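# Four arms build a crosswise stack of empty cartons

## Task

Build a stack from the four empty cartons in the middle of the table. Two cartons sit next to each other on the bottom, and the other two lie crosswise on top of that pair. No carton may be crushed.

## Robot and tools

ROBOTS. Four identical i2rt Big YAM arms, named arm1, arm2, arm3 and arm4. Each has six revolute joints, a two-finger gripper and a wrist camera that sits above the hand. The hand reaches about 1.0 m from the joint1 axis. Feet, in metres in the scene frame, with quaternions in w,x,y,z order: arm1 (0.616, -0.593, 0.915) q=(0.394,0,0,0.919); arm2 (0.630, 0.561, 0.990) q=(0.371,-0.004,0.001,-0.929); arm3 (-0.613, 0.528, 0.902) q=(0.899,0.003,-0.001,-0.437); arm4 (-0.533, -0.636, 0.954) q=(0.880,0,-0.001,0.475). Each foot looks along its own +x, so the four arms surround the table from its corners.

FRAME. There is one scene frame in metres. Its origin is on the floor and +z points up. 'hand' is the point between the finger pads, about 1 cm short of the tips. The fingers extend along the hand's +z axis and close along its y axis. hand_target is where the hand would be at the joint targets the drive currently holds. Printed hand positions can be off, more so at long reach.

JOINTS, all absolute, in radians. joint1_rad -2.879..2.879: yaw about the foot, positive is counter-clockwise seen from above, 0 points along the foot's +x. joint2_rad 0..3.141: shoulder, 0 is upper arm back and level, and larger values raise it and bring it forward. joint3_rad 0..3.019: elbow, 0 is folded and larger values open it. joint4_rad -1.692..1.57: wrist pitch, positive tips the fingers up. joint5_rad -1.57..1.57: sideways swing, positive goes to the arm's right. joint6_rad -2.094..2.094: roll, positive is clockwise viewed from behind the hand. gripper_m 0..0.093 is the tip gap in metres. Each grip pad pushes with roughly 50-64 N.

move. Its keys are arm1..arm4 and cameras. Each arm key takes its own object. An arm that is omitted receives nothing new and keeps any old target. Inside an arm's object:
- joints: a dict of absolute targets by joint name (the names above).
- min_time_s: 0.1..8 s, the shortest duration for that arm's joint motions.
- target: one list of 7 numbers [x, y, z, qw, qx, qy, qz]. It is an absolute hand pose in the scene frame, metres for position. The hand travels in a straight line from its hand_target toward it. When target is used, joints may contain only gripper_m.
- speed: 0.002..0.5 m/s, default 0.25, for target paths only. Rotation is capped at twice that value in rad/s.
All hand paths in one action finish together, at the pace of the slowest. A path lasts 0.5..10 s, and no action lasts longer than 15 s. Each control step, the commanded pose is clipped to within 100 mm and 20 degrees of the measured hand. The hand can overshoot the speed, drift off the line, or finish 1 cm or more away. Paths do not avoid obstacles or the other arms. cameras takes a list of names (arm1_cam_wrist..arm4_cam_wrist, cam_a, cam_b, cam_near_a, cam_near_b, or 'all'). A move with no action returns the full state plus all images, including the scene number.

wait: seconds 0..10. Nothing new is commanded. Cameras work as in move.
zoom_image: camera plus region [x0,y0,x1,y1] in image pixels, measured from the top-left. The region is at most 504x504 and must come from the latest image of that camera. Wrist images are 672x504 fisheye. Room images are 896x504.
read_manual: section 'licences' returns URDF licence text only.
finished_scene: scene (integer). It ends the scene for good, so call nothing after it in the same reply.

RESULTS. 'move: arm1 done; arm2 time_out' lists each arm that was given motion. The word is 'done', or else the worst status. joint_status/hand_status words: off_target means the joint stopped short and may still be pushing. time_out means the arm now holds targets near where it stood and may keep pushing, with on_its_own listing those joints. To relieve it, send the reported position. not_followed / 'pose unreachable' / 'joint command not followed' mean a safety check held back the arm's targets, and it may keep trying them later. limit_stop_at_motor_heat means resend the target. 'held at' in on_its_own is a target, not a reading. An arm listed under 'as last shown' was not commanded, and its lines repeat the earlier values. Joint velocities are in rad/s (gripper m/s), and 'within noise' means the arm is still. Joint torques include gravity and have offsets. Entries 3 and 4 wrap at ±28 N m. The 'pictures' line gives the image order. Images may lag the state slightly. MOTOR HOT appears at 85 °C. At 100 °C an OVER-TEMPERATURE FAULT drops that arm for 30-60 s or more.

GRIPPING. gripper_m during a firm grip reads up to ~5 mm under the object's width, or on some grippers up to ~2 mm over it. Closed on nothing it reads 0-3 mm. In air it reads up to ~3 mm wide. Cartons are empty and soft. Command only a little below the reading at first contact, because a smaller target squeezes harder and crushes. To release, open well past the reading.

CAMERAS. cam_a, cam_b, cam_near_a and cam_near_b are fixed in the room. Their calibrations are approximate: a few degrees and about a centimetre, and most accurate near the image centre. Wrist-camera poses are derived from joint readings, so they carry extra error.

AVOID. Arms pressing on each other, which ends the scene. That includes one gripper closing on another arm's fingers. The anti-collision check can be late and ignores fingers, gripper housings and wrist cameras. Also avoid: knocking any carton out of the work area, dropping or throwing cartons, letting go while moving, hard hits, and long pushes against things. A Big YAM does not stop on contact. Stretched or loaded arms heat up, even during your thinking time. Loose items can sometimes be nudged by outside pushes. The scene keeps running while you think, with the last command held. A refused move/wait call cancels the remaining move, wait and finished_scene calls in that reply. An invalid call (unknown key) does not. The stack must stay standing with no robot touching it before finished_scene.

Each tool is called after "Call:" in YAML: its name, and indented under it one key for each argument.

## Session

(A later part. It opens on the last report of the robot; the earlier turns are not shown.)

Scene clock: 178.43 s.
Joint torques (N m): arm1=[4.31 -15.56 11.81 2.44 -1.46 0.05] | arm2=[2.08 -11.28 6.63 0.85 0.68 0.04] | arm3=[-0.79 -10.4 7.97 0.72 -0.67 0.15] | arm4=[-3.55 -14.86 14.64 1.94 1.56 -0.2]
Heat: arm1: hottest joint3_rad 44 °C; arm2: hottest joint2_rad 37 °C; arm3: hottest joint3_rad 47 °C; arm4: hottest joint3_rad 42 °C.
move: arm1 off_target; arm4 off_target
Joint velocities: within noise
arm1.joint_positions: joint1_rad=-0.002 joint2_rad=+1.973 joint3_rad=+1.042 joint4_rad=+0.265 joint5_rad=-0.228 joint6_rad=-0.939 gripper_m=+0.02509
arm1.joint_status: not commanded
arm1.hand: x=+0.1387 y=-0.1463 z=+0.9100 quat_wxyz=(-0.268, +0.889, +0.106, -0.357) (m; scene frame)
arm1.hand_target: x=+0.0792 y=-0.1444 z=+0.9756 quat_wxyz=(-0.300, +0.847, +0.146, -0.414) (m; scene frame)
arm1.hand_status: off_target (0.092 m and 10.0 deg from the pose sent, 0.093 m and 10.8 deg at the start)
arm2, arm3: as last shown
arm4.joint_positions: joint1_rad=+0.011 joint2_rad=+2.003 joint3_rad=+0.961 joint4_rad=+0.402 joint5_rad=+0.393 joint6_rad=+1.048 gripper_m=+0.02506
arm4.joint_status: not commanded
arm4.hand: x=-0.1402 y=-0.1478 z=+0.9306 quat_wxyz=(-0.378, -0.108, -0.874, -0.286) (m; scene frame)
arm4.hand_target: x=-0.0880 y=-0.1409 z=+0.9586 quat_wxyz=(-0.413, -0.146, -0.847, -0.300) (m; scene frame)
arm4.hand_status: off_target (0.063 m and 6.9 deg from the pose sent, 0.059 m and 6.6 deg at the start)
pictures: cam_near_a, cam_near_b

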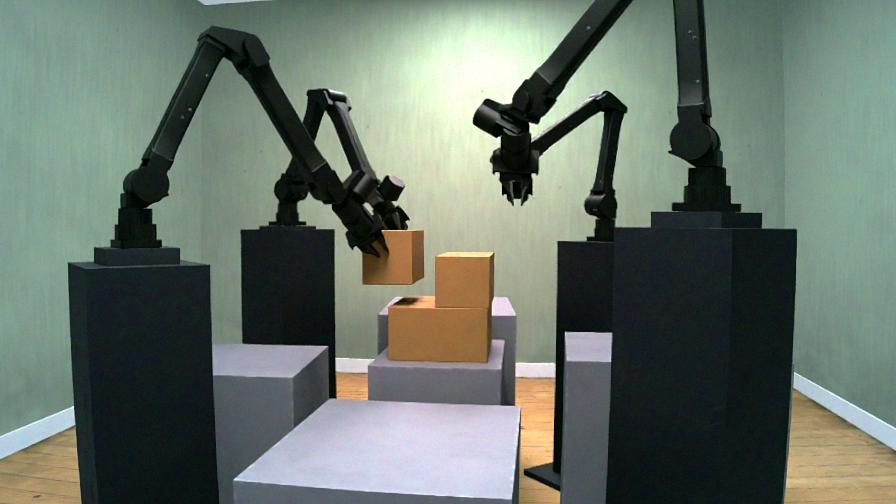

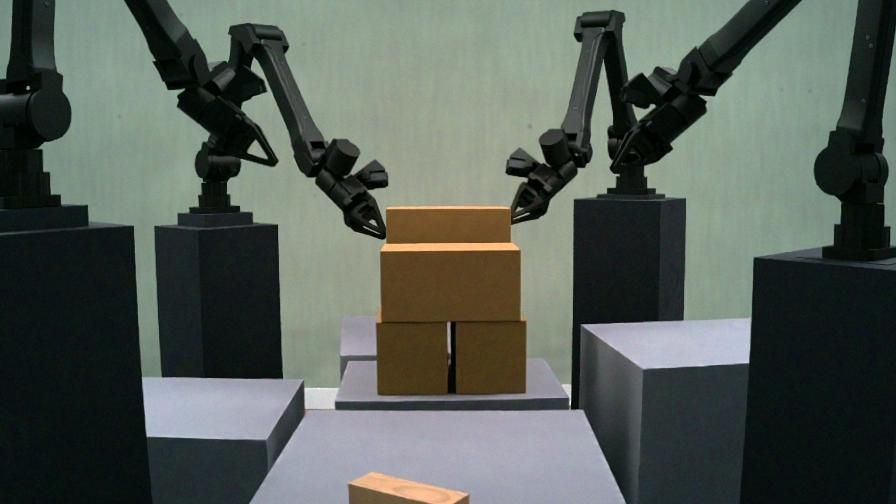

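Call:
move:
  arm1: {"target":[0.070,-0.112,0.974,-0.3000,0.8472,0.1463,-0.4132],"speed":0.04}
  arm4: {"target":[-0.084,-0.104,0.964,0.4132,0.1463,0.8472,0.3000],"speed":0.04}
  cameras: ["cam_near_a","cam_near_b"]

Scene clock: 180.60 s.
Joint torques (N m): arm1=[4.19 -13.98 13.01 2.33 -1.41 0.05] | arm2=[1.73 -10.58 6.61 0.84 0.68 0.07] | arm3=[-0.73 -10.34 7.97 0.72 -0.66 0.15] | arm4=[-3.96 -15.56 15.09 1.87 1.58 -0.24]
Heat: arm1: hottest joint3_rad 44 °C; arm2: hottest joint2_rad 37 °C; arm3: hottest joint3_rad 46 °C; arm4: hottest joint3_rad 43 °C.
move: arm1 off_target; arm4 off_target
Joint velocities: within noise
arm1.joint_positions: joint1_rad=-0.029 joint2_rad=+1.975 joint3_rad=+1.091 joint4_rad=+0.233 joint5_rad=-0.253 joint6_rad=-0.953 gripper_m=+0.02509
arm1.joint_status: not commanded
arm1.hand: x=+0.1371 y=-0.1241 z=+0.9243 quat_wxyz=(-0.273, +0.884, +0.106, -0.364) (m; scene frame)
arm1.hand_target: x=+0.0773 y=-0.1201 z=+0.9778 quat_wxyz=(-0.300, +0.847, +0.146, -0.414) (m; scene frame)
arm1.hand_status: off_target (0.084 m and 9.0 deg from the pose sent, 0.100 m and 10.0 deg at the start)
arm2, arm3: as last shown
arm4.joint_positions: joint1_rad=+0.049 joint2_rad=+2.027 joint3_rad=+1.043 joint4_rad=+0.333 joint5_rad=+0.420 joint6_rad=+1.070 gripper_m=+0.02506
arm4.joint_status: not commanded
arm4.hand: x=-0.1436 y=-0.1154 z=+0.9360 quat_wxyz=(-0.377, -0.106, -0.875, -0.286) (m; scene frame)
arm4.hand_target: x=-0.0883 y=-0.1105 z=+0.9665 quat_wxyz=(-0.414, -0.146, -0.847, -0.300) (m; scene frame)
arm4.hand_status: off_target (0.067 m and 7.1 deg from the pose sent, 0.079 m and 6.9 deg at the start)
pictures: cam_near_a, cam_near_b

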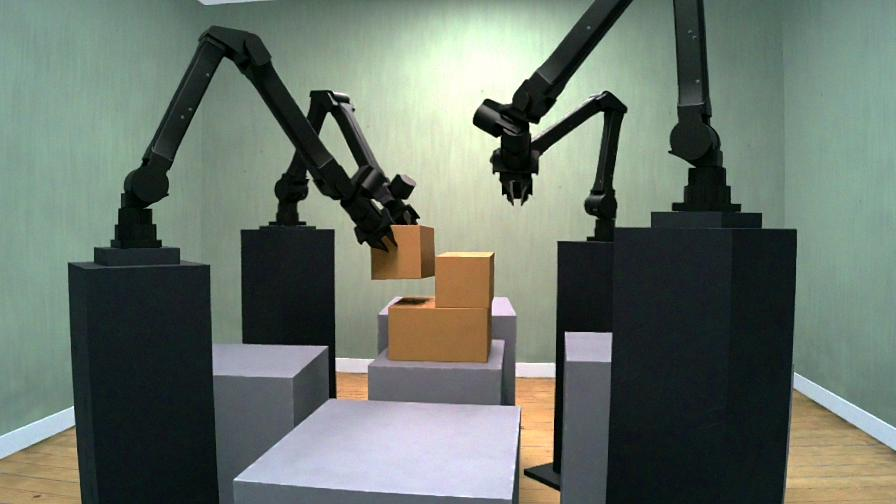

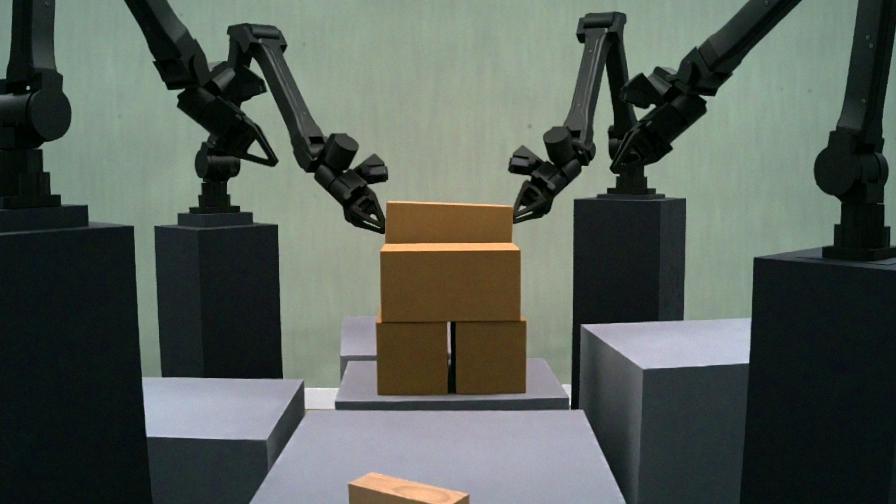

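Call:
zoom_image:
  camera: "cam_near_a"
  region: [340, 190, 520, 380]

Scaled by 2.653 from the camera's 896x504 image, which has a finer 1280x720 frame.

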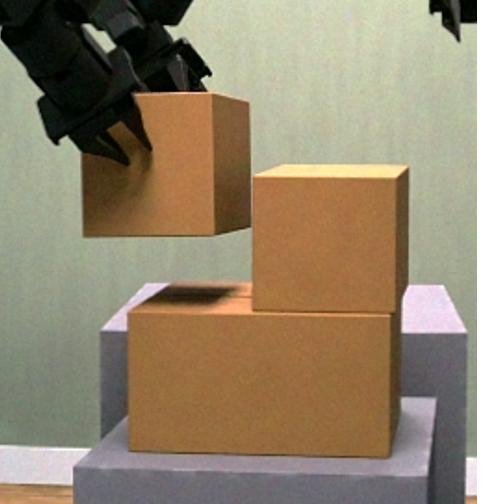

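Call:
move:
  arm1: {"target":[0.070,-0.092,0.956,-0.3000,0.8472,0.1463,-0.4132],"speed":0.04}
  arm4: {"target":[-0.084,-0.084,0.962,0.4132,0.1463,0.8472,0.3000],"speed":0.04}
  cameras: ["cam_near_a","cam_near_b"]

Call:
zoom_image:
  camera: "cam_near_a"
  region: [340, 190, 520, 380]

Call:
zoom_image:
  camera: "cam_near_b"
  region: [350, 180, 550, 400]

Scene clock: 183.47 s.
Joint torques (N m): arm1=[4.54 -14.8 12.62 2.76 -1.52 -0.03] | arm2=[1.67 -10.87 6.76 0.81 0.7 0.06] | arm3=[-0.85 -10.29 7.94 0.7 -0.67 0.15] | arm4=[-3.49 -16.03 15.1 1.85 1.41 -0.25]
Heat: arm1: hottest joint3_rad 45 °C; arm2: hottest joint2_rad 37 °C; arm3: hottest joint3_rad 46 °C; arm4: hottest joint3_rad 43 °C.
move: arm1 off_target; arm4 off_target
Joint velocities: within noise
arm1.joint_positions: joint1_rad=-0.056 joint2_rad=+2.038 joint3_rad=+1.137 joint4_rad=+0.233 joint5_rad=-0.270 joint6_rad=-0.957 gripper_m=+0.02509
arm1.joint_status: not commanded
arm1.hand: x=+0.1402 y=-0.1048 z=+0.9033 quat_wxyz=(-0.267, +0.888, +0.099, -0.361) (m; scene frame)
arm1.hand_target: x=+0.0776 y=-0.1008 z=+0.9602 quat_wxyz=(-0.300, +0.847, +0.146, -0.413) (m; scene frame)
arm1.hand_status: off_target (0.089 m and 10.1 deg from the pose sent, 0.081 m and 9.0 deg at the start)
arm2, arm3: as last shown
arm4.joint_positions: joint1_rad=+0.063 joint2_rad=+2.055 joint3_rad=+1.106 joint4_rad=+0.306 joint5_rad=+0.441 joint6_rad=+1.082 gripper_m=+0.02506
arm4.joint_status: not commanded
arm4.hand: x=-0.1385 y=-0.0946 z=+0.9397 quat_wxyz=(-0.382, -0.110, -0.871, -0.289) (m; scene frame)
arm4.hand_target: x=-0.0875 y=-0.0898 z=+0.9643 quat_wxyz=(-0.414, -0.146, -0.847, -0.300) (m; scene frame)
arm4.hand_status: off_target (0.060 m and 6.2 deg from the pose sent, 0.072 m and 7.1 deg at the start)
pictures: cam_near_a, cam_near_b

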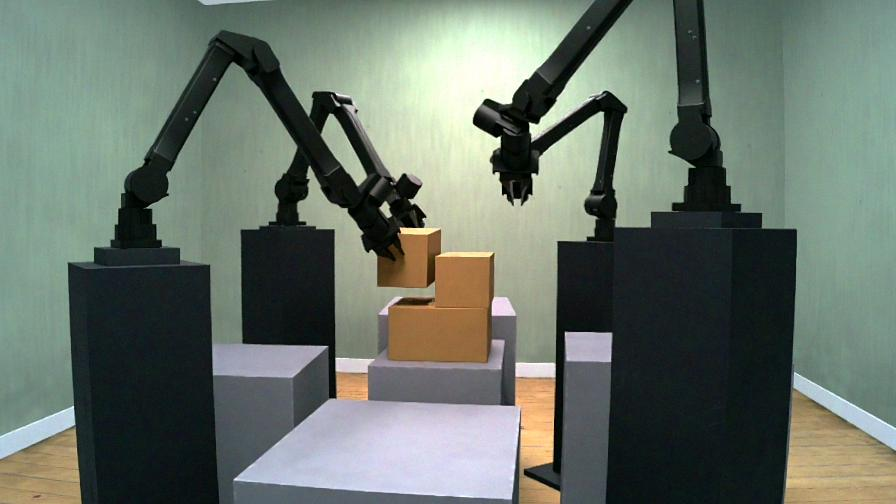

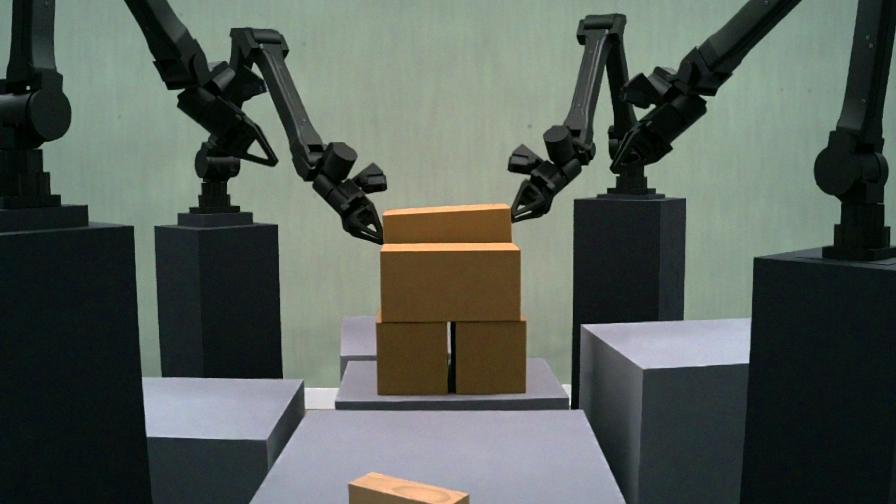

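Scaled by 2.653 from the camera's 896x504 image, which has a finer 1280x720 frame.

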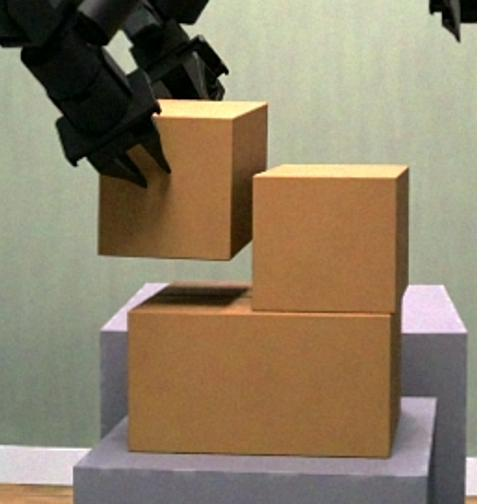

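Scaled by 2.291 from the camera's 896x504 image, which has a finer 1280x720 frame.

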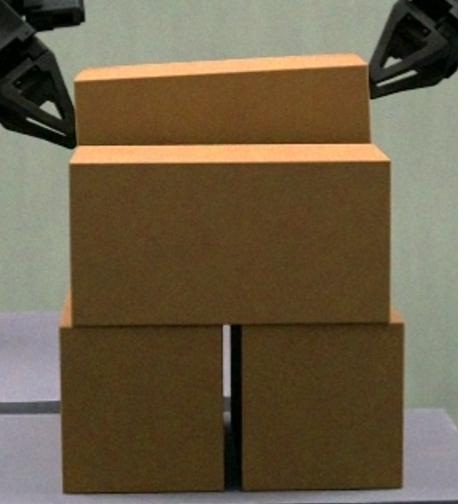

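Call:
move:
  arm1: {"target":[0.070,-0.082,0.926,-0.3000,0.8472,0.1463,-0.4132],"speed":0.04}
  arm4: {"target":[-0.084,-0.074,0.924,0.4132,0.1463,0.8472,0.3000],"speed":0.04}
  cameras: ["cam_near_a","cam_near_b"]

Call:
zoom_image:
  camera: "cam_near_a"
  region: [340, 190, 520, 380]

Call:
zoom_image:
  camera: "cam_near_b"
  region: [350, 180, 550, 400]

Scene clock: 187.43 s.
Joint torques (N m): arm1=[4.31 -15.03 11.96 3.56 -1.41 -0.01] | arm2=[2.02 -11.11 6.78 0.72 0.72 0.07] | arm3=[-0.79 -10.29 7.95 0.72 -0.66 0.15] | arm4=[-3.55 -17.49 14.32 2.74 1.44 -0.24]
Heat: arm1: hottest joint3_rad 46 °C; arm2: hottest joint2_rad 36 °C; arm3: hottest joint3_rad 46 °C; arm4: hottest joint3_rad 45 °C.
move: arm1 off_target; arm4 off_target
Joint velocities: within noise
arm1.joint_positions: joint1_rad=-0.063 joint2_rad=+2.105 joint3_rad=+1.164 joint4_rad=+0.256 joint5_rad=-0.284 joint6_rad=-0.966 gripper_m=+0.02509
arm1.joint_status: not commanded
arm1.hand: x=+0.1390 y=-0.0991 z=+0.8749 quat_wxyz=(-0.259, +0.891, +0.102, -0.359) (m; scene frame)
arm1.hand_target: x=+0.0774 y=-0.0908 z=+0.9308 quat_wxyz=(-0.300, +0.847, +0.146, -0.413) (m; scene frame)
arm1.hand_status: off_target (0.088 m and 10.6 deg from the pose sent, 0.077 m and 10.1 deg at the start)
arm2, arm3: as last shown
arm4.joint_positions: joint1_rad=+0.071 joint2_rad=+2.152 joint3_rad=+1.137 joint4_rad=+0.336 joint5_rad=+0.449 joint6_rad=+1.086 gripper_m=+0.02506
arm4.joint_status: not commanded
arm4.hand: x=-0.1405 y=-0.0903 z=+0.8952 quat_wxyz=(-0.377, -0.107, -0.878, -0.275) (m; scene frame)
arm4.hand_target: x=-0.0879 y=-0.0805 z=+0.9269 quat_wxyz=(-0.413, -0.146, -0.847, -0.299) (m; scene frame)
arm4.hand_status: off_target (0.066 m and 7.6 deg from the pose sent, 0.060 m and 6.2 deg at the start)
pictures: cam_near_a, cam_near_b

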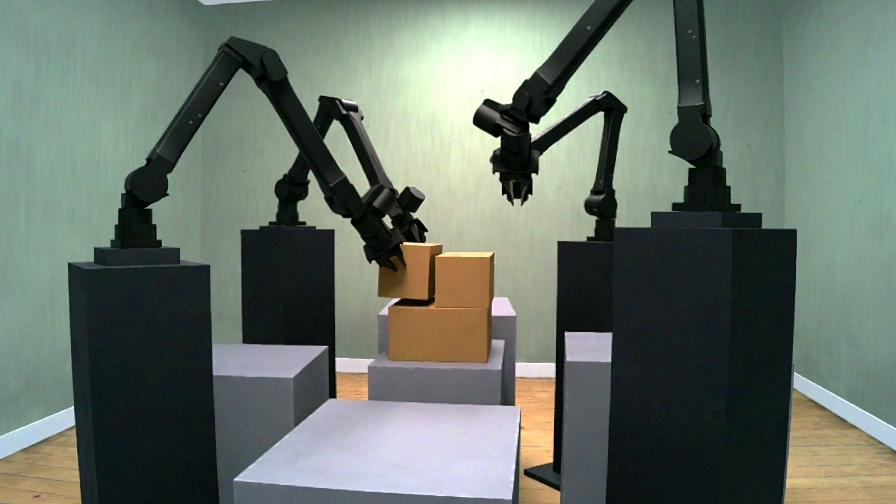

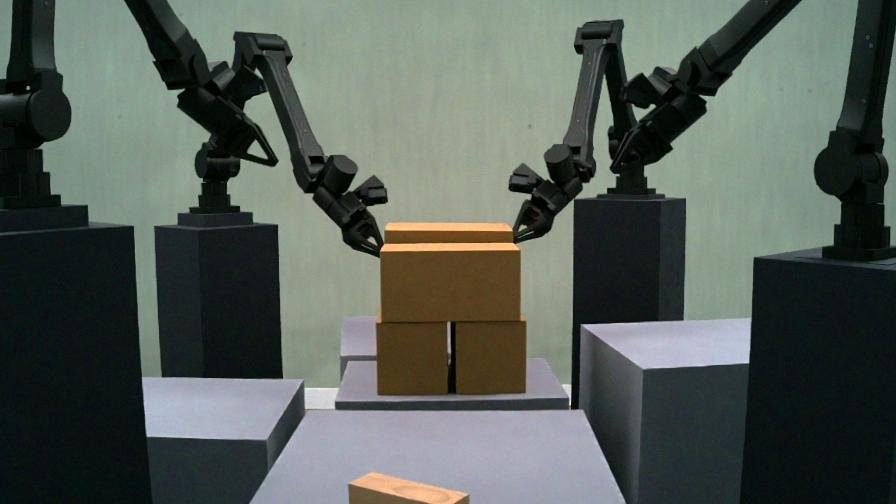

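Scaled by 2.653 from the camera's 896x504 image, which has a finer 1280x720 frame.

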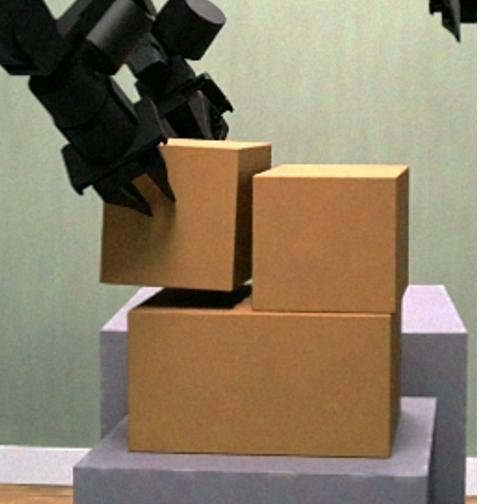

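Scaled by 2.291 from the camera's 896x504 image, which has a finer 1280x720 frame.

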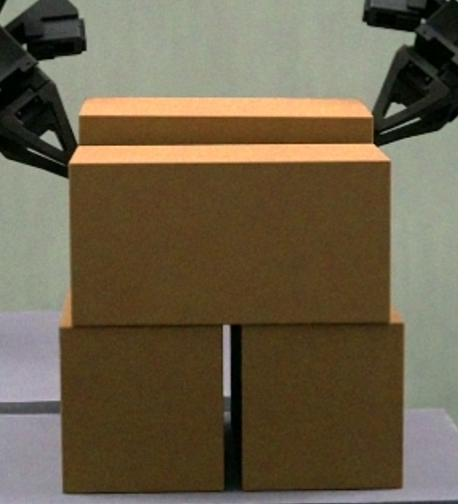

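Call:
move:
  arm1: {"target":[0.070,-0.082,0.903,-0.3000,0.8472,0.1463,-0.4132],"speed":0.04}
  arm4: {"target":[-0.084,-0.077,0.901,0.4132,0.1463,0.8472,0.3000],"speed":0.04}
  cameras: ["cam_near_a","cam_near_b"]

Call:
zoom_image:
  camera: "cam_near_a"
  region: [340, 190, 520, 380]

Call:
zoom_image:
  camera: "cam_near_b"
  region: [350, 180, 550, 400]

Scene clock: 191.40 s.
Joint torques (N m): arm1=[4.37 -15.21 11.43 3.45 -1.21 0.03] | arm2=[1.73 -10.7 6.72 0.98 0.73 0.1] | arm3=[-0.79 -10.34 7.92 0.7 -0.67 0.15] | arm4=[-4.07 -17.08 13.61 2.69 1.27 -0.26]
Heat: arm1: hottest joint3_rad 47 °C; arm2: hottest joint2_rad 36 °C; arm3: hottest joint3_rad 46 °C; arm4: hottest joint3_rad 45 °C.
move: arm1 off_target; arm4 off_target
Joint velocities: within noise
arm1.joint_positions: joint1_rad=-0.066 joint2_rad=+2.154 joint3_rad=+1.173 joint4_rad=+0.303 joint5_rad=-0.290 joint6_rad=-0.969 gripper_m=+0.02509
arm1.joint_status: not commanded
arm1.hand: x=+0.1380 y=-0.0964 z=+0.8554 quat_wxyz=(-0.262, +0.889, +0.104, -0.362) (m; scene frame)
arm1.hand_target: x=+0.0767 y=-0.0901 z=+0.9074 quat_wxyz=(-0.299, +0.847, +0.146, -0.414) (m; scene frame)
arm1.hand_status: off_target (0.084 m and 10.0 deg from the pose sent, 0.077 m and 10.6 deg at the start)
arm2, arm3: as last shown
arm4.joint_positions: joint1_rad=+0.074 joint2_rad=+2.197 joint3_rad=+1.142 joint4_rad=+0.387 joint5_rad=+0.452 joint6_rad=+1.087 gripper_m=+0.02506
arm4.joint_status: not commanded
arm4.hand: x=-0.1414 y=-0.0889 z=+0.8777 quat_wxyz=(-0.380, -0.108, -0.875, -0.279) (m; scene frame)
arm4.hand_target: x=-0.0876 y=-0.0831 z=+0.9039 quat_wxyz=(-0.414, -0.146, -0.847, -0.299) (m; scene frame)
arm4.hand_status: off_target (0.063 m and 7.0 deg from the pose sent, 0.058 m and 7.6 deg at the start)
pictures: cam_near_a, cam_near_b

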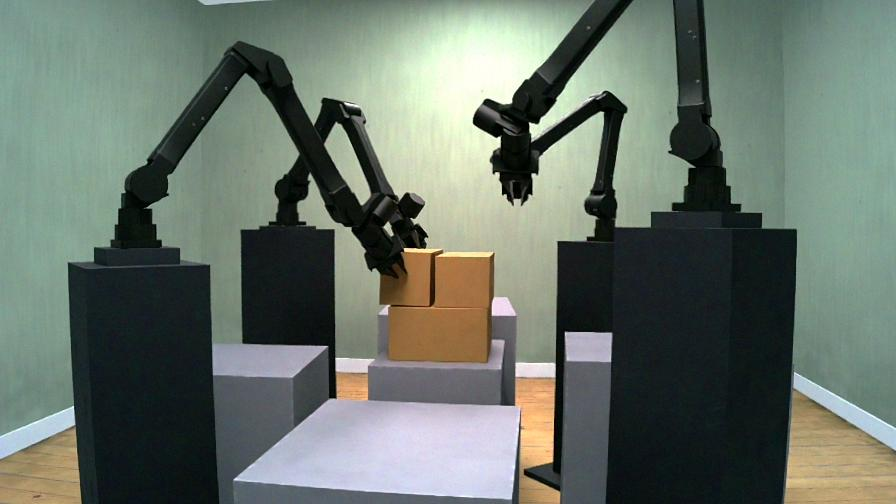

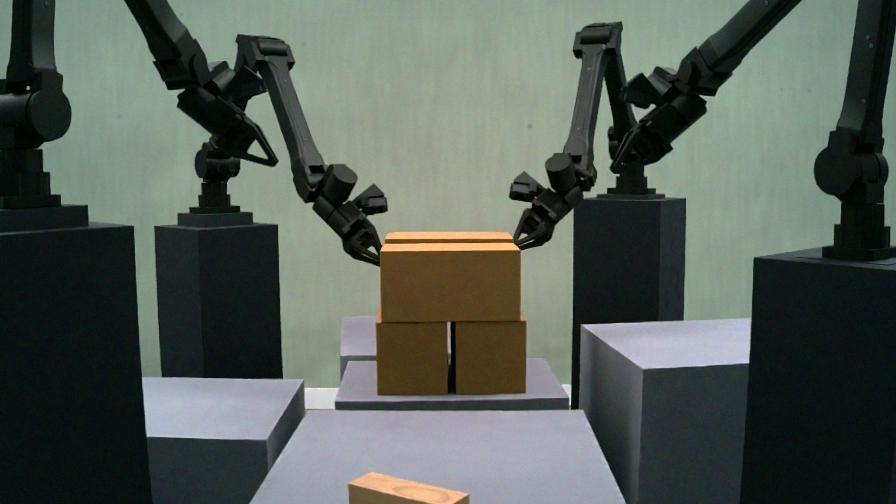

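Scaled by 2.653 from the camera's 896x504 image, which has a finer 1280x720 frame.

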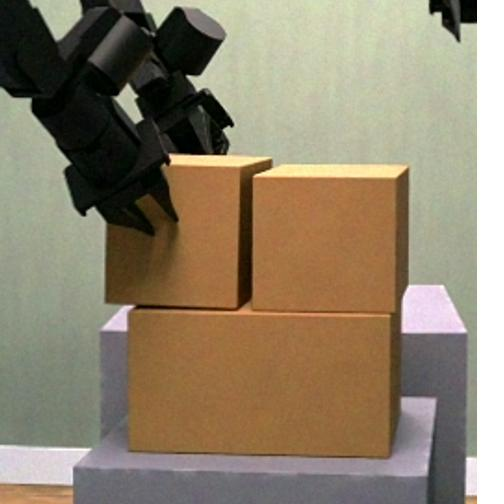

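Scaled by 2.291 from the camera's 896x504 image, which has a finer 1280x720 frame.

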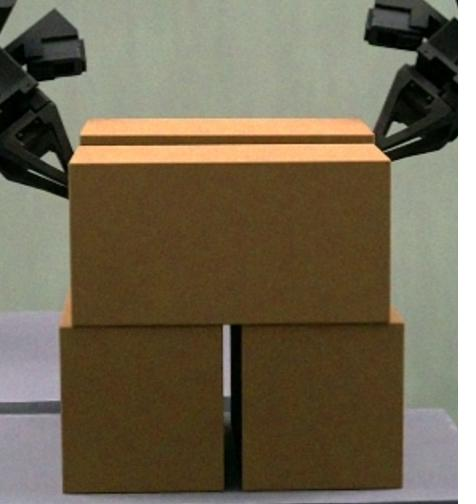

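Call:
move:
  arm1: {"target":[0.075,-0.083,0.889,-0.3000,0.8472,0.1463,-0.4132],"speed":0.03}
  arm4: {"target":[-0.089,-0.078,0.885,0.4132,0.1463,0.8472,0.3000],"speed":0.03}
  cameras: ["cam_near_a","cam_near_b"]

Call:
zoom_image:
  camera: "cam_near_a"
  region: [340, 190, 520, 380]

Call:
zoom_image:
  camera: "cam_near_b"
  region: [350, 180, 550, 400]

Scene clock: 193.43 s.
Joint torques (N m): arm1=[4.31 -14.45 10.92 3.37 -1.33 0.02] | arm2=[1.55 -10.46 6.65 0.98 0.68 0.08] | arm3=[-0.79 -10.29 7.97 0.68 -0.67 0.15] | arm4=[-3.55 -15.79 13.42 2.37 1.18 -0.23]
Heat: arm1: hottest joint3_rad 48 °C; arm2: hottest joint2_rad 36 °C; arm3: hottest joint3_rad 46 °C; arm4: hottest joint3_rad 45 °C.
move: arm1 off_target; arm4 off_target
Joint velocities: within noise
arm1.joint_positions: joint1_rad=-0.070 joint2_rad=+2.169 joint3_rad=+1.173 joint4_rad=+0.336 joint5_rad=-0.290 joint6_rad=-0.971 gripper_m=+0.02509
arm1.joint_status: not commanded
arm1.hand: x=+0.1388 y=-0.0928 z=+0.8517 quat_wxyz=(-0.269, +0.885, +0.104, -0.366) (m; scene frame)
arm1.hand_target: x=+0.0807 y=-0.0900 z=+0.8925 quat_wxyz=(-0.299, +0.847, +0.146, -0.413) (m; scene frame)
arm1.hand_status: off_target (0.075 m and 9.2 deg from the pose sent, 0.073 m and 10.0 deg at the start)
arm2, arm3: as last shown
arm4.joint_positions: joint1_rad=+0.075 joint2_rad=+2.212 joint3_rad=+1.142 joint4_rad=+0.426 joint5_rad=+0.459 joint6_rad=+1.087 gripper_m=+0.02506
arm4.joint_status: not commanded
arm4.hand: x=-0.1404 y=-0.0872 z=+0.8751 quat_wxyz=(-0.386, -0.111, -0.869, -0.288) (m; scene frame)
arm4.hand_target: x=-0.0921 y=-0.0832 z=+0.8874 quat_wxyz=(-0.413, -0.146, -0.847, -0.300) (m; scene frame)
arm4.hand_status: off_target (0.053 m and 5.9 deg from the pose sent, 0.054 m and 7.1 deg at the start)
pictures: cam_near_a, cam_near_b

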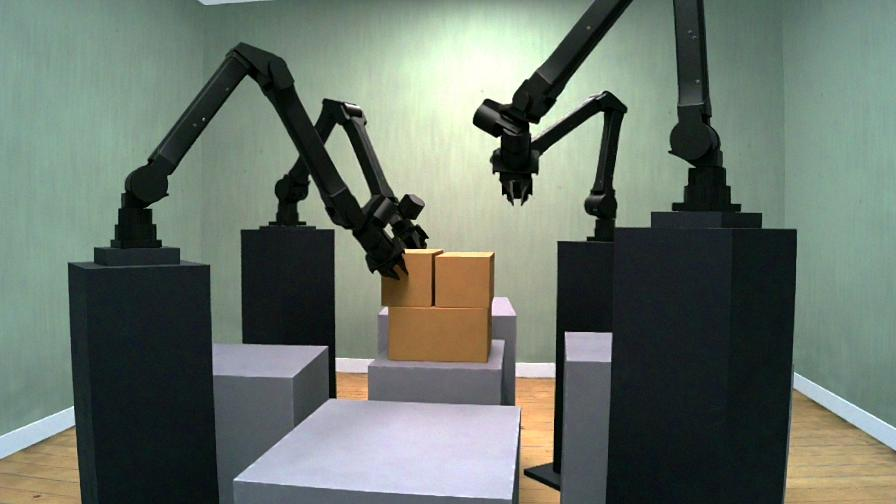

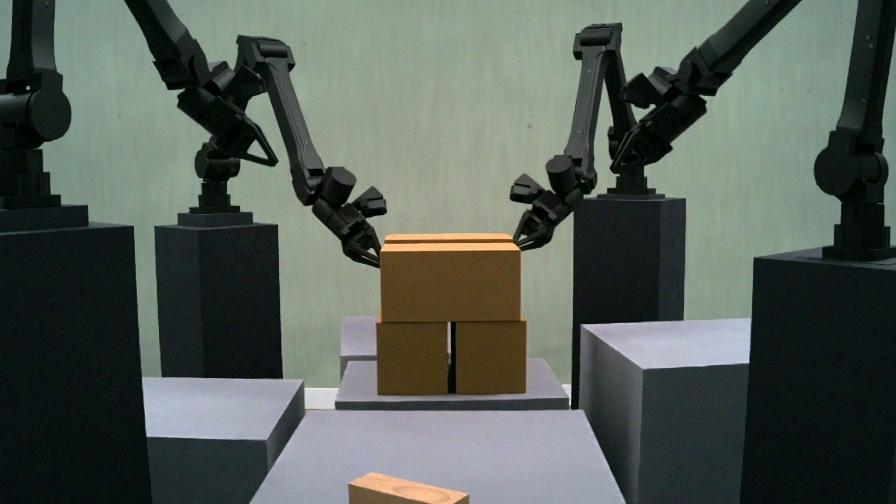

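Scaled by 2.653 from the camera's 896x504 image, which has a finer 1280x720 frame.

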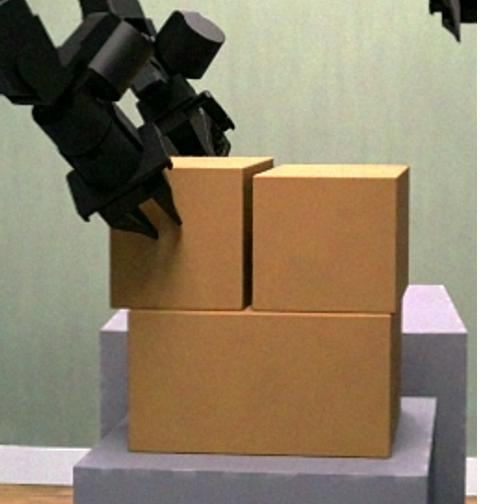

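Scaled by 2.291 from the camera's 896x504 image, which has a finer 1280x720 frame.

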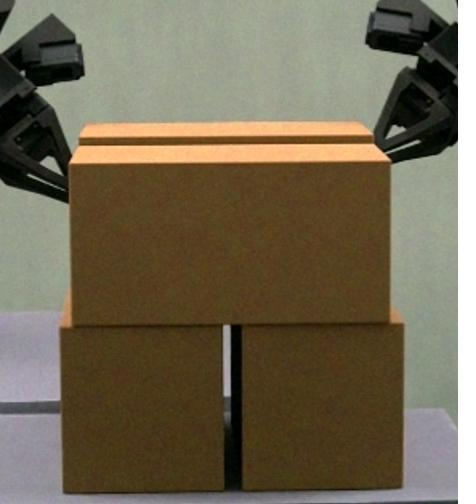

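Call:
move:
  arm1: {"target":[0.102,-0.094,0.872,-0.3000,0.8472,0.1463,-0.4132],"speed":0.03}
  arm4: {"target":[-0.112,-0.088,0.878,0.4132,0.1463,0.8472,0.3000],"speed":0.03}
  cameras: ["cam_near_a","cam_near_b"]

Call:
zoom_image:
  camera: "cam_near_a"
  region: [340, 190, 520, 380]

Call:
zoom_image:
  camera: "cam_near_b"
  region: [350, 180, 550, 400]

Scene clock: 195.77 s.
Joint torques (N m): arm1=[3.08 -15.21 6.57 3.37 -1.15 0.03] | arm2=[2.32 -10.99 6.79 0.92 0.67 0.05] | arm3=[-0.79 -10.34 7.97 0.7 -0.66 0.15] | arm4=[-2.61 -16.91 9.13 2.48 1.17 -0.19]
Heat: arm1: hottest joint3_rad 48 °C; arm2: hottest joint2_rad 36 °C; arm3: hottest joint3_rad 46 °C; arm4: hottest joint3_rad 44 °C.
move: arm1 off_target; arm4 off_target
Joint velocities: arm1=[within noise] | arm2=[-0.015 0.005 0.007 -0.017 -0.154 -0.051 -0.001] | arm3=[within noise] | arm4=[within noise]
arm1.joint_positions: joint1_rad=-0.079 joint2_rad=+2.190 joint3_rad=+1.173 joint4_rad=+0.407 joint5_rad=-0.315 joint6_rad=-0.985 gripper_m=+0.02509
arm1.joint_status: not commanded
arm1.hand: x=+0.1368 y=-0.0874 z=+0.8521 quat_wxyz=(-0.285, +0.871, +0.114, -0.382) (m; scene frame)
arm1.hand_target: x=+0.1035 y=-0.0957 z=+0.8727 quat_wxyz=(-0.300, +0.847, +0.146, -0.413) (m; scene frame)
arm1.hand_status: off_target (0.041 m and 6.0 deg from the pose sent, 0.042 m and 9.2 deg at the start)
arm2, arm3: as last shown
arm4.joint_positions: joint1_rad=+0.087 joint2_rad=+2.223 joint3_rad=+1.142 joint4_rad=+0.464 joint5_rad=+0.480 joint6_rad=+1.103 gripper_m=+0.02506
arm4.joint_status: not commanded
arm4.hand: x=-0.1436 y=-0.0828 z=+0.8759 quat_wxyz=(-0.394, -0.120, -0.861, -0.299) (m; scene frame)
arm4.hand_target: x=-0.1131 y=-0.0896 z=+0.8787 quat_wxyz=(-0.413, -0.146, -0.847, -0.300) (m; scene frame)
arm4.hand_status: off_target (0.032 m and 4.1 deg from the pose sent, 0.029 m and 5.9 deg at the start)
pictures: cam_near_a, cam_near_b

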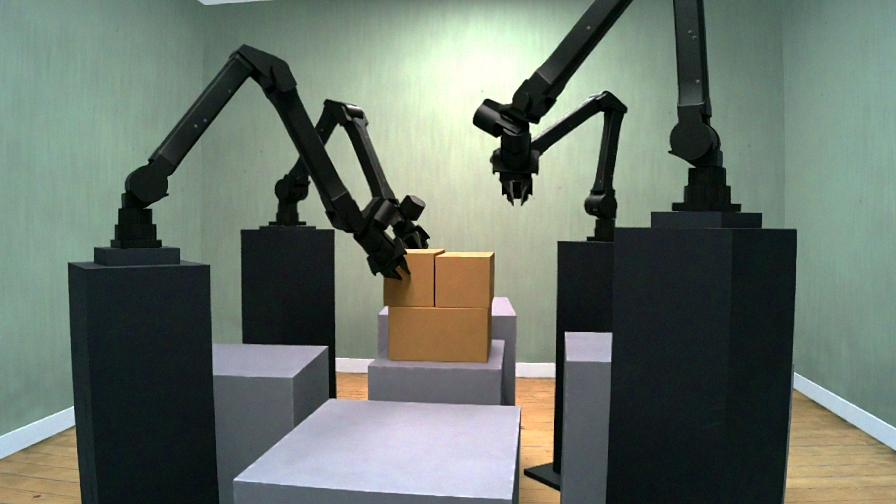

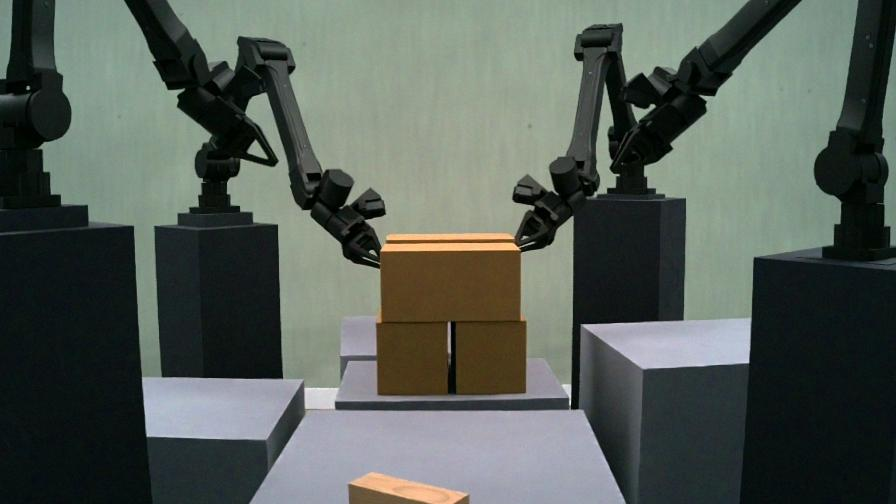

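Scaled by 2.653 from the camera's 896x504 image, which has a finer 1280x720 frame.

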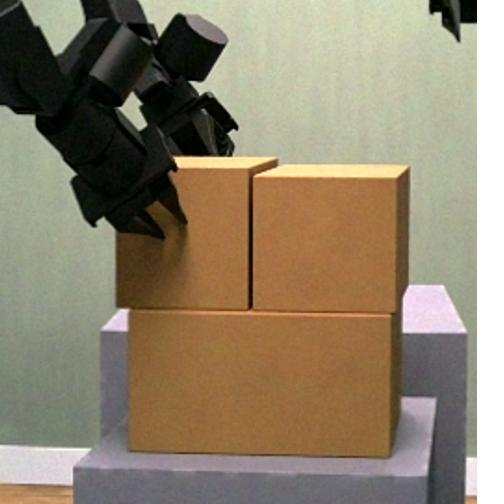

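Scaled by 2.291 from the camera's 896x504 image, which has a finer 1280x720 frame.

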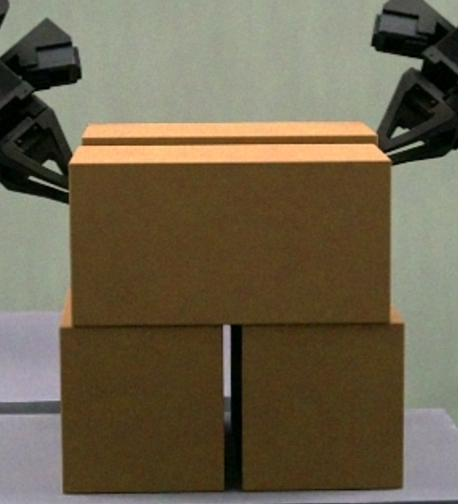

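Call:
move:
  arm1: {"target":[0.150,-0.096,0.872,-0.3000,0.8472,0.1463,-0.4132],"speed":0.04}
  arm4: {"target":[-0.157,-0.090,0.886,0.4132,0.1463,0.8472,0.3000],"speed":0.04}
  cameras: ["cam_near_a","cam_near_b"]

Call:
zoom_image:
  camera: "cam_near_a"
  region: [340, 190, 520, 380]

Call:
zoom_image:
  camera: "cam_near_b"
  region: [350, 180, 550, 400]

Scene clock: 198.17 s.
Joint torques (N m): arm1=[-1.49 -16.85 3.84 2.22 -0.26 0.08] | arm2=[1.96 -10.29 6.64 0.85 0.73 0.1] | arm3=[-0.79 -10.29 7.95 0.7 -0.66 0.16] | arm4=[1.32 -18.96 5.04 1.83 0.46 -0.12]
Heat: arm1: hottest joint3_rad 47 °C; arm2: hottest joint2_rad 36 °C; arm3: hottest joint3_rad 46 °C; arm4: hottest joint3_rad 44 °C.
move: arm1 off_target; arm4 done
Joint velocities: within noise
arm1.joint_positions: joint1_rad=-0.091 joint2_rad=+2.179 joint3_rad=+1.112 joint4_rad=+0.481 joint5_rad=-0.396 joint6_rad=-1.026 gripper_m=+0.02509
arm1.joint_status: not commanded
arm1.hand: x=+0.1452 y=-0.1060 z=+0.8525 quat_wxyz=(-0.281, +0.857, +0.146, -0.407) (m; scene frame)
arm1.hand_target: x=+0.1499 y=-0.0962 z=+0.8715 quat_wxyz=(-0.300, +0.847, +0.147, -0.413) (m; scene frame)
arm1.hand_status: off_target (0.022 m and 2.5 deg from the pose sent, 0.025 m and 6.1 deg at the start)
arm2.joint_positions: joint1_rad=+0.353 joint2_rad=+1.620 joint3_rad=+0.801 joint4_rad=-0.251 joint5_rad=+0.780 joint6_rad=+0.904 gripper_m=+0.02508
arm2.joint_status: not commanded
arm2.hand: x=+0.3146 y=+0.1996 z=+1.0460 quat_wxyz=(+0.002, -0.899, +0.000, +0.437) (m; scene frame)
arm2.hand_target: x=+0.3198 y=+0.2001 z=+1.0499 quat_wxyz=(+0.000, -0.899, +0.000, +0.438) (m; scene frame)
arm2.hand_status: not commanded
arm3.joint_positions: joint1_rad=-0.132 joint2_rad=+1.368 joint3_rad=+0.817 joint4_rad=-0.456 joint5_rad=-0.745 joint6_rad=-0.827 gripper_m=+0.02506
arm3.joint_status: not commanded
arm3.hand: x=-0.2857 y=+0.2037 z=+1.0461 quat_wxyz=(-0.437, +0.006, -0.900, -0.002) (m; scene frame)
arm3.hand_target: x=-0.2899 y=+0.1999 z=+1.0501 quat_wxyz=(-0.438, +0.000, -0.899, +0.000) (m; scene frame)
arm3.hand_status: not commanded
arm4.joint_positions: joint1_rad=+0.104 joint2_rad=+2.206 joint3_rad=+1.118 joint4_rad=+0.481 joint5_rad=+0.560 joint6_rad=+1.141 gripper_m=+0.02506
arm4.joint_status: not commanded
arm4.hand: x=-0.1471 y=-0.0917 z=+0.8856 quat_wxyz=(-0.416, -0.148, -0.848, -0.294) (m; scene frame)
arm4.hand_target: x=-0.1570 y=-0.0900 z=+0.8858 quat_wxyz=(-0.413, -0.146, -0.847, -0.300) (m; scene frame)
arm4.hand_status: done (0.010 m and 0.7 deg from the pose sent, 0.018 m and 4.1 deg at the start)
pictures: cam_near_a, cam_near_b

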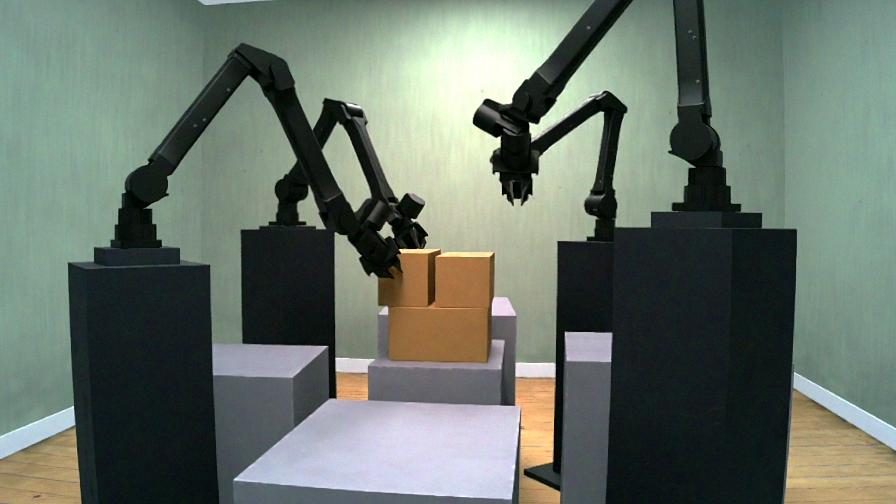

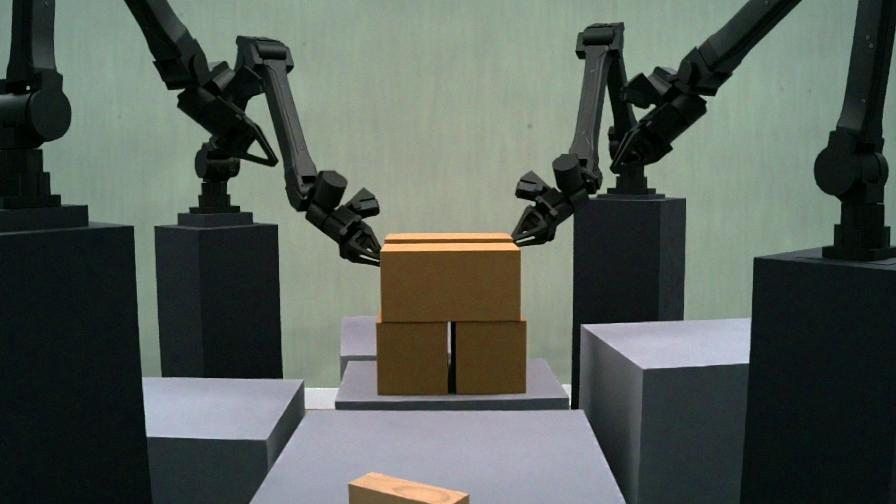

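Scaled by 2.653 from the camera's 896x504 image, which has a finer 1280x720 frame.

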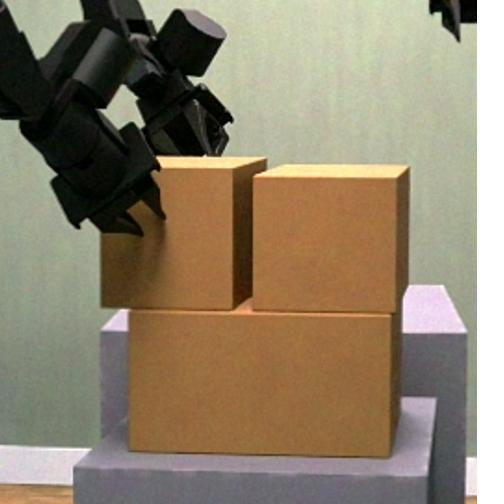

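Scaled by 2.291 from the camera's 896x504 image, which has a finer 1280x720 frame.

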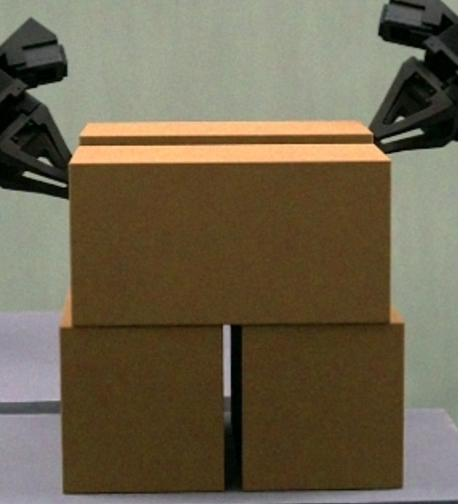

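Call:
move:
  arm1: {"target":[0.22,-0.100,0.885,-0.3000,0.8472,0.1463,-0.4132],"speed":0.06}
  arm4: {"target":[-0.22,-0.090,0.895,0.4132,0.1463,0.8472,0.3000],"speed":0.06}
  cameras: ["cam_near_a","cam_near_b"]

Call:
zoom_image:
  camera: "cam_near_a"
  region: [340, 190, 520, 380]

Call:
zoom_image:
  camera: "cam_near_b"
  region: [350, 180, 550, 400]

Scene clock: 200.90 s.
Joint torques (N m): arm1=[-1.2 -15.38 3.52 2.18 -0.3 0.08] | arm2=[1.44 -10.7 6.67 0.99 0.74 0.06] | arm3=[-0.73 -10.29 7.94 0.7 -0.66 0.15] | arm4=[1.03 -18.32 4.77 1.1 0.48 -0.12]
Heat: arm1: hottest joint3_rad 47 °C; arm2: hottest joint2_rad 36 °C; arm3: hottest joint3_rad 46 °C; arm4: hottest joint3_rad 44 °C.
move: arm1 off_target; arm4 done
Joint velocities: within noise
arm1.joint_positions: joint1_rad=-0.201 joint2_rad=+2.086 joint3_rad=+0.975 joint4_rad=+0.499 joint5_rad=-0.487 joint6_rad=-1.088 gripper_m=+0.02509
arm1.joint_status: not commanded
arm1.hand: x=+0.2160 y=-0.1075 z=+0.8679 quat_wxyz=(-0.282, +0.856, +0.144, -0.408) (m; scene frame)
arm1.hand_target: x=+0.2200 y=-0.1001 z=+0.8847 quat_wxyz=(-0.300, +0.847, +0.146, -0.413) (m; scene frame)
arm1.hand_status: off_target (0.019 m and 2.4 deg from the pose sent, 0.082 m and 2.5 deg at the start)
arm2, arm3: as last shown
arm4.joint_positions: joint1_rad=+0.217 joint2_rad=+2.150 joint3_rad=+1.039 joint4_rad=+0.478 joint5_rad=+0.650 joint6_rad=+1.219 gripper_m=+0.02506
arm4.joint_status: not commanded
arm4.hand: x=-0.2111 y=-0.0878 z=+0.8969 quat_wxyz=(-0.417, -0.149, -0.844, -0.302) (m; scene frame)
arm4.hand_target: x=-0.2199 y=-0.0901 z=+0.8948 quat_wxyz=(-0.413, -0.146, -0.847, -0.300) (m; scene frame)
arm4.hand_status: done (0.009 m and 0.7 deg from the pose sent, 0.074 m and 0.7 deg at the start)
pictures: cam_near_a, cam_near_b

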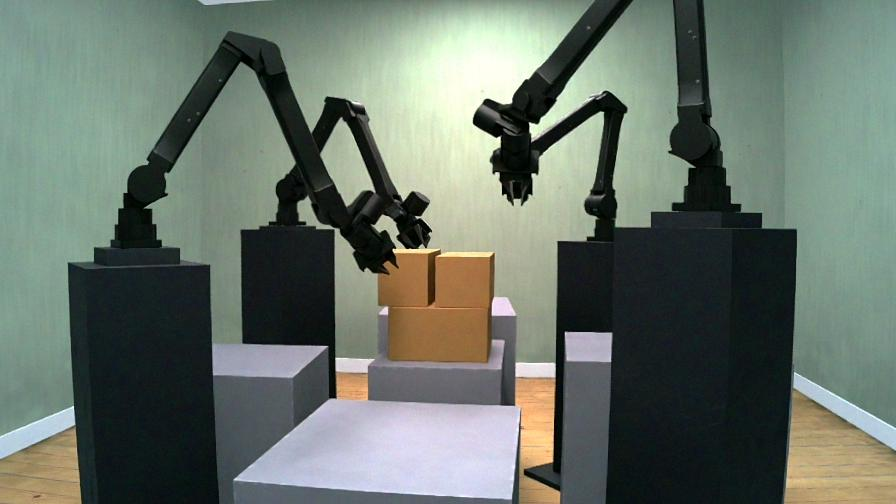

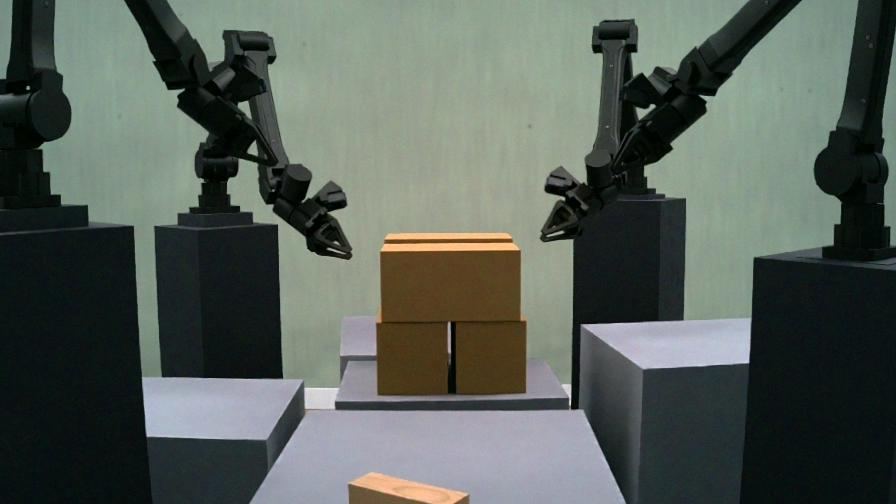

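Scaled by 2.653 from the camera's 896x504 image, which has a finer 1280x720 frame.

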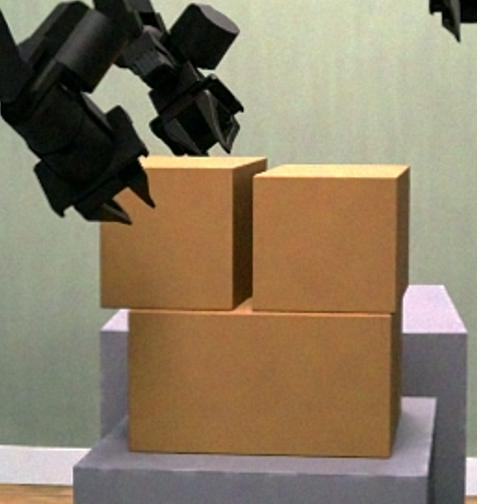

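Scaled by 2.291 from the camera's 896x504 image, which has a finer 1280x720 frame.

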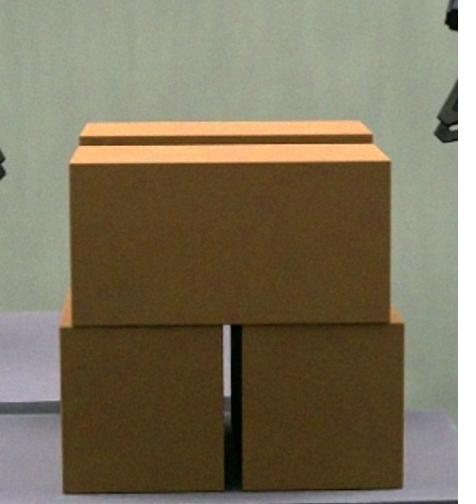

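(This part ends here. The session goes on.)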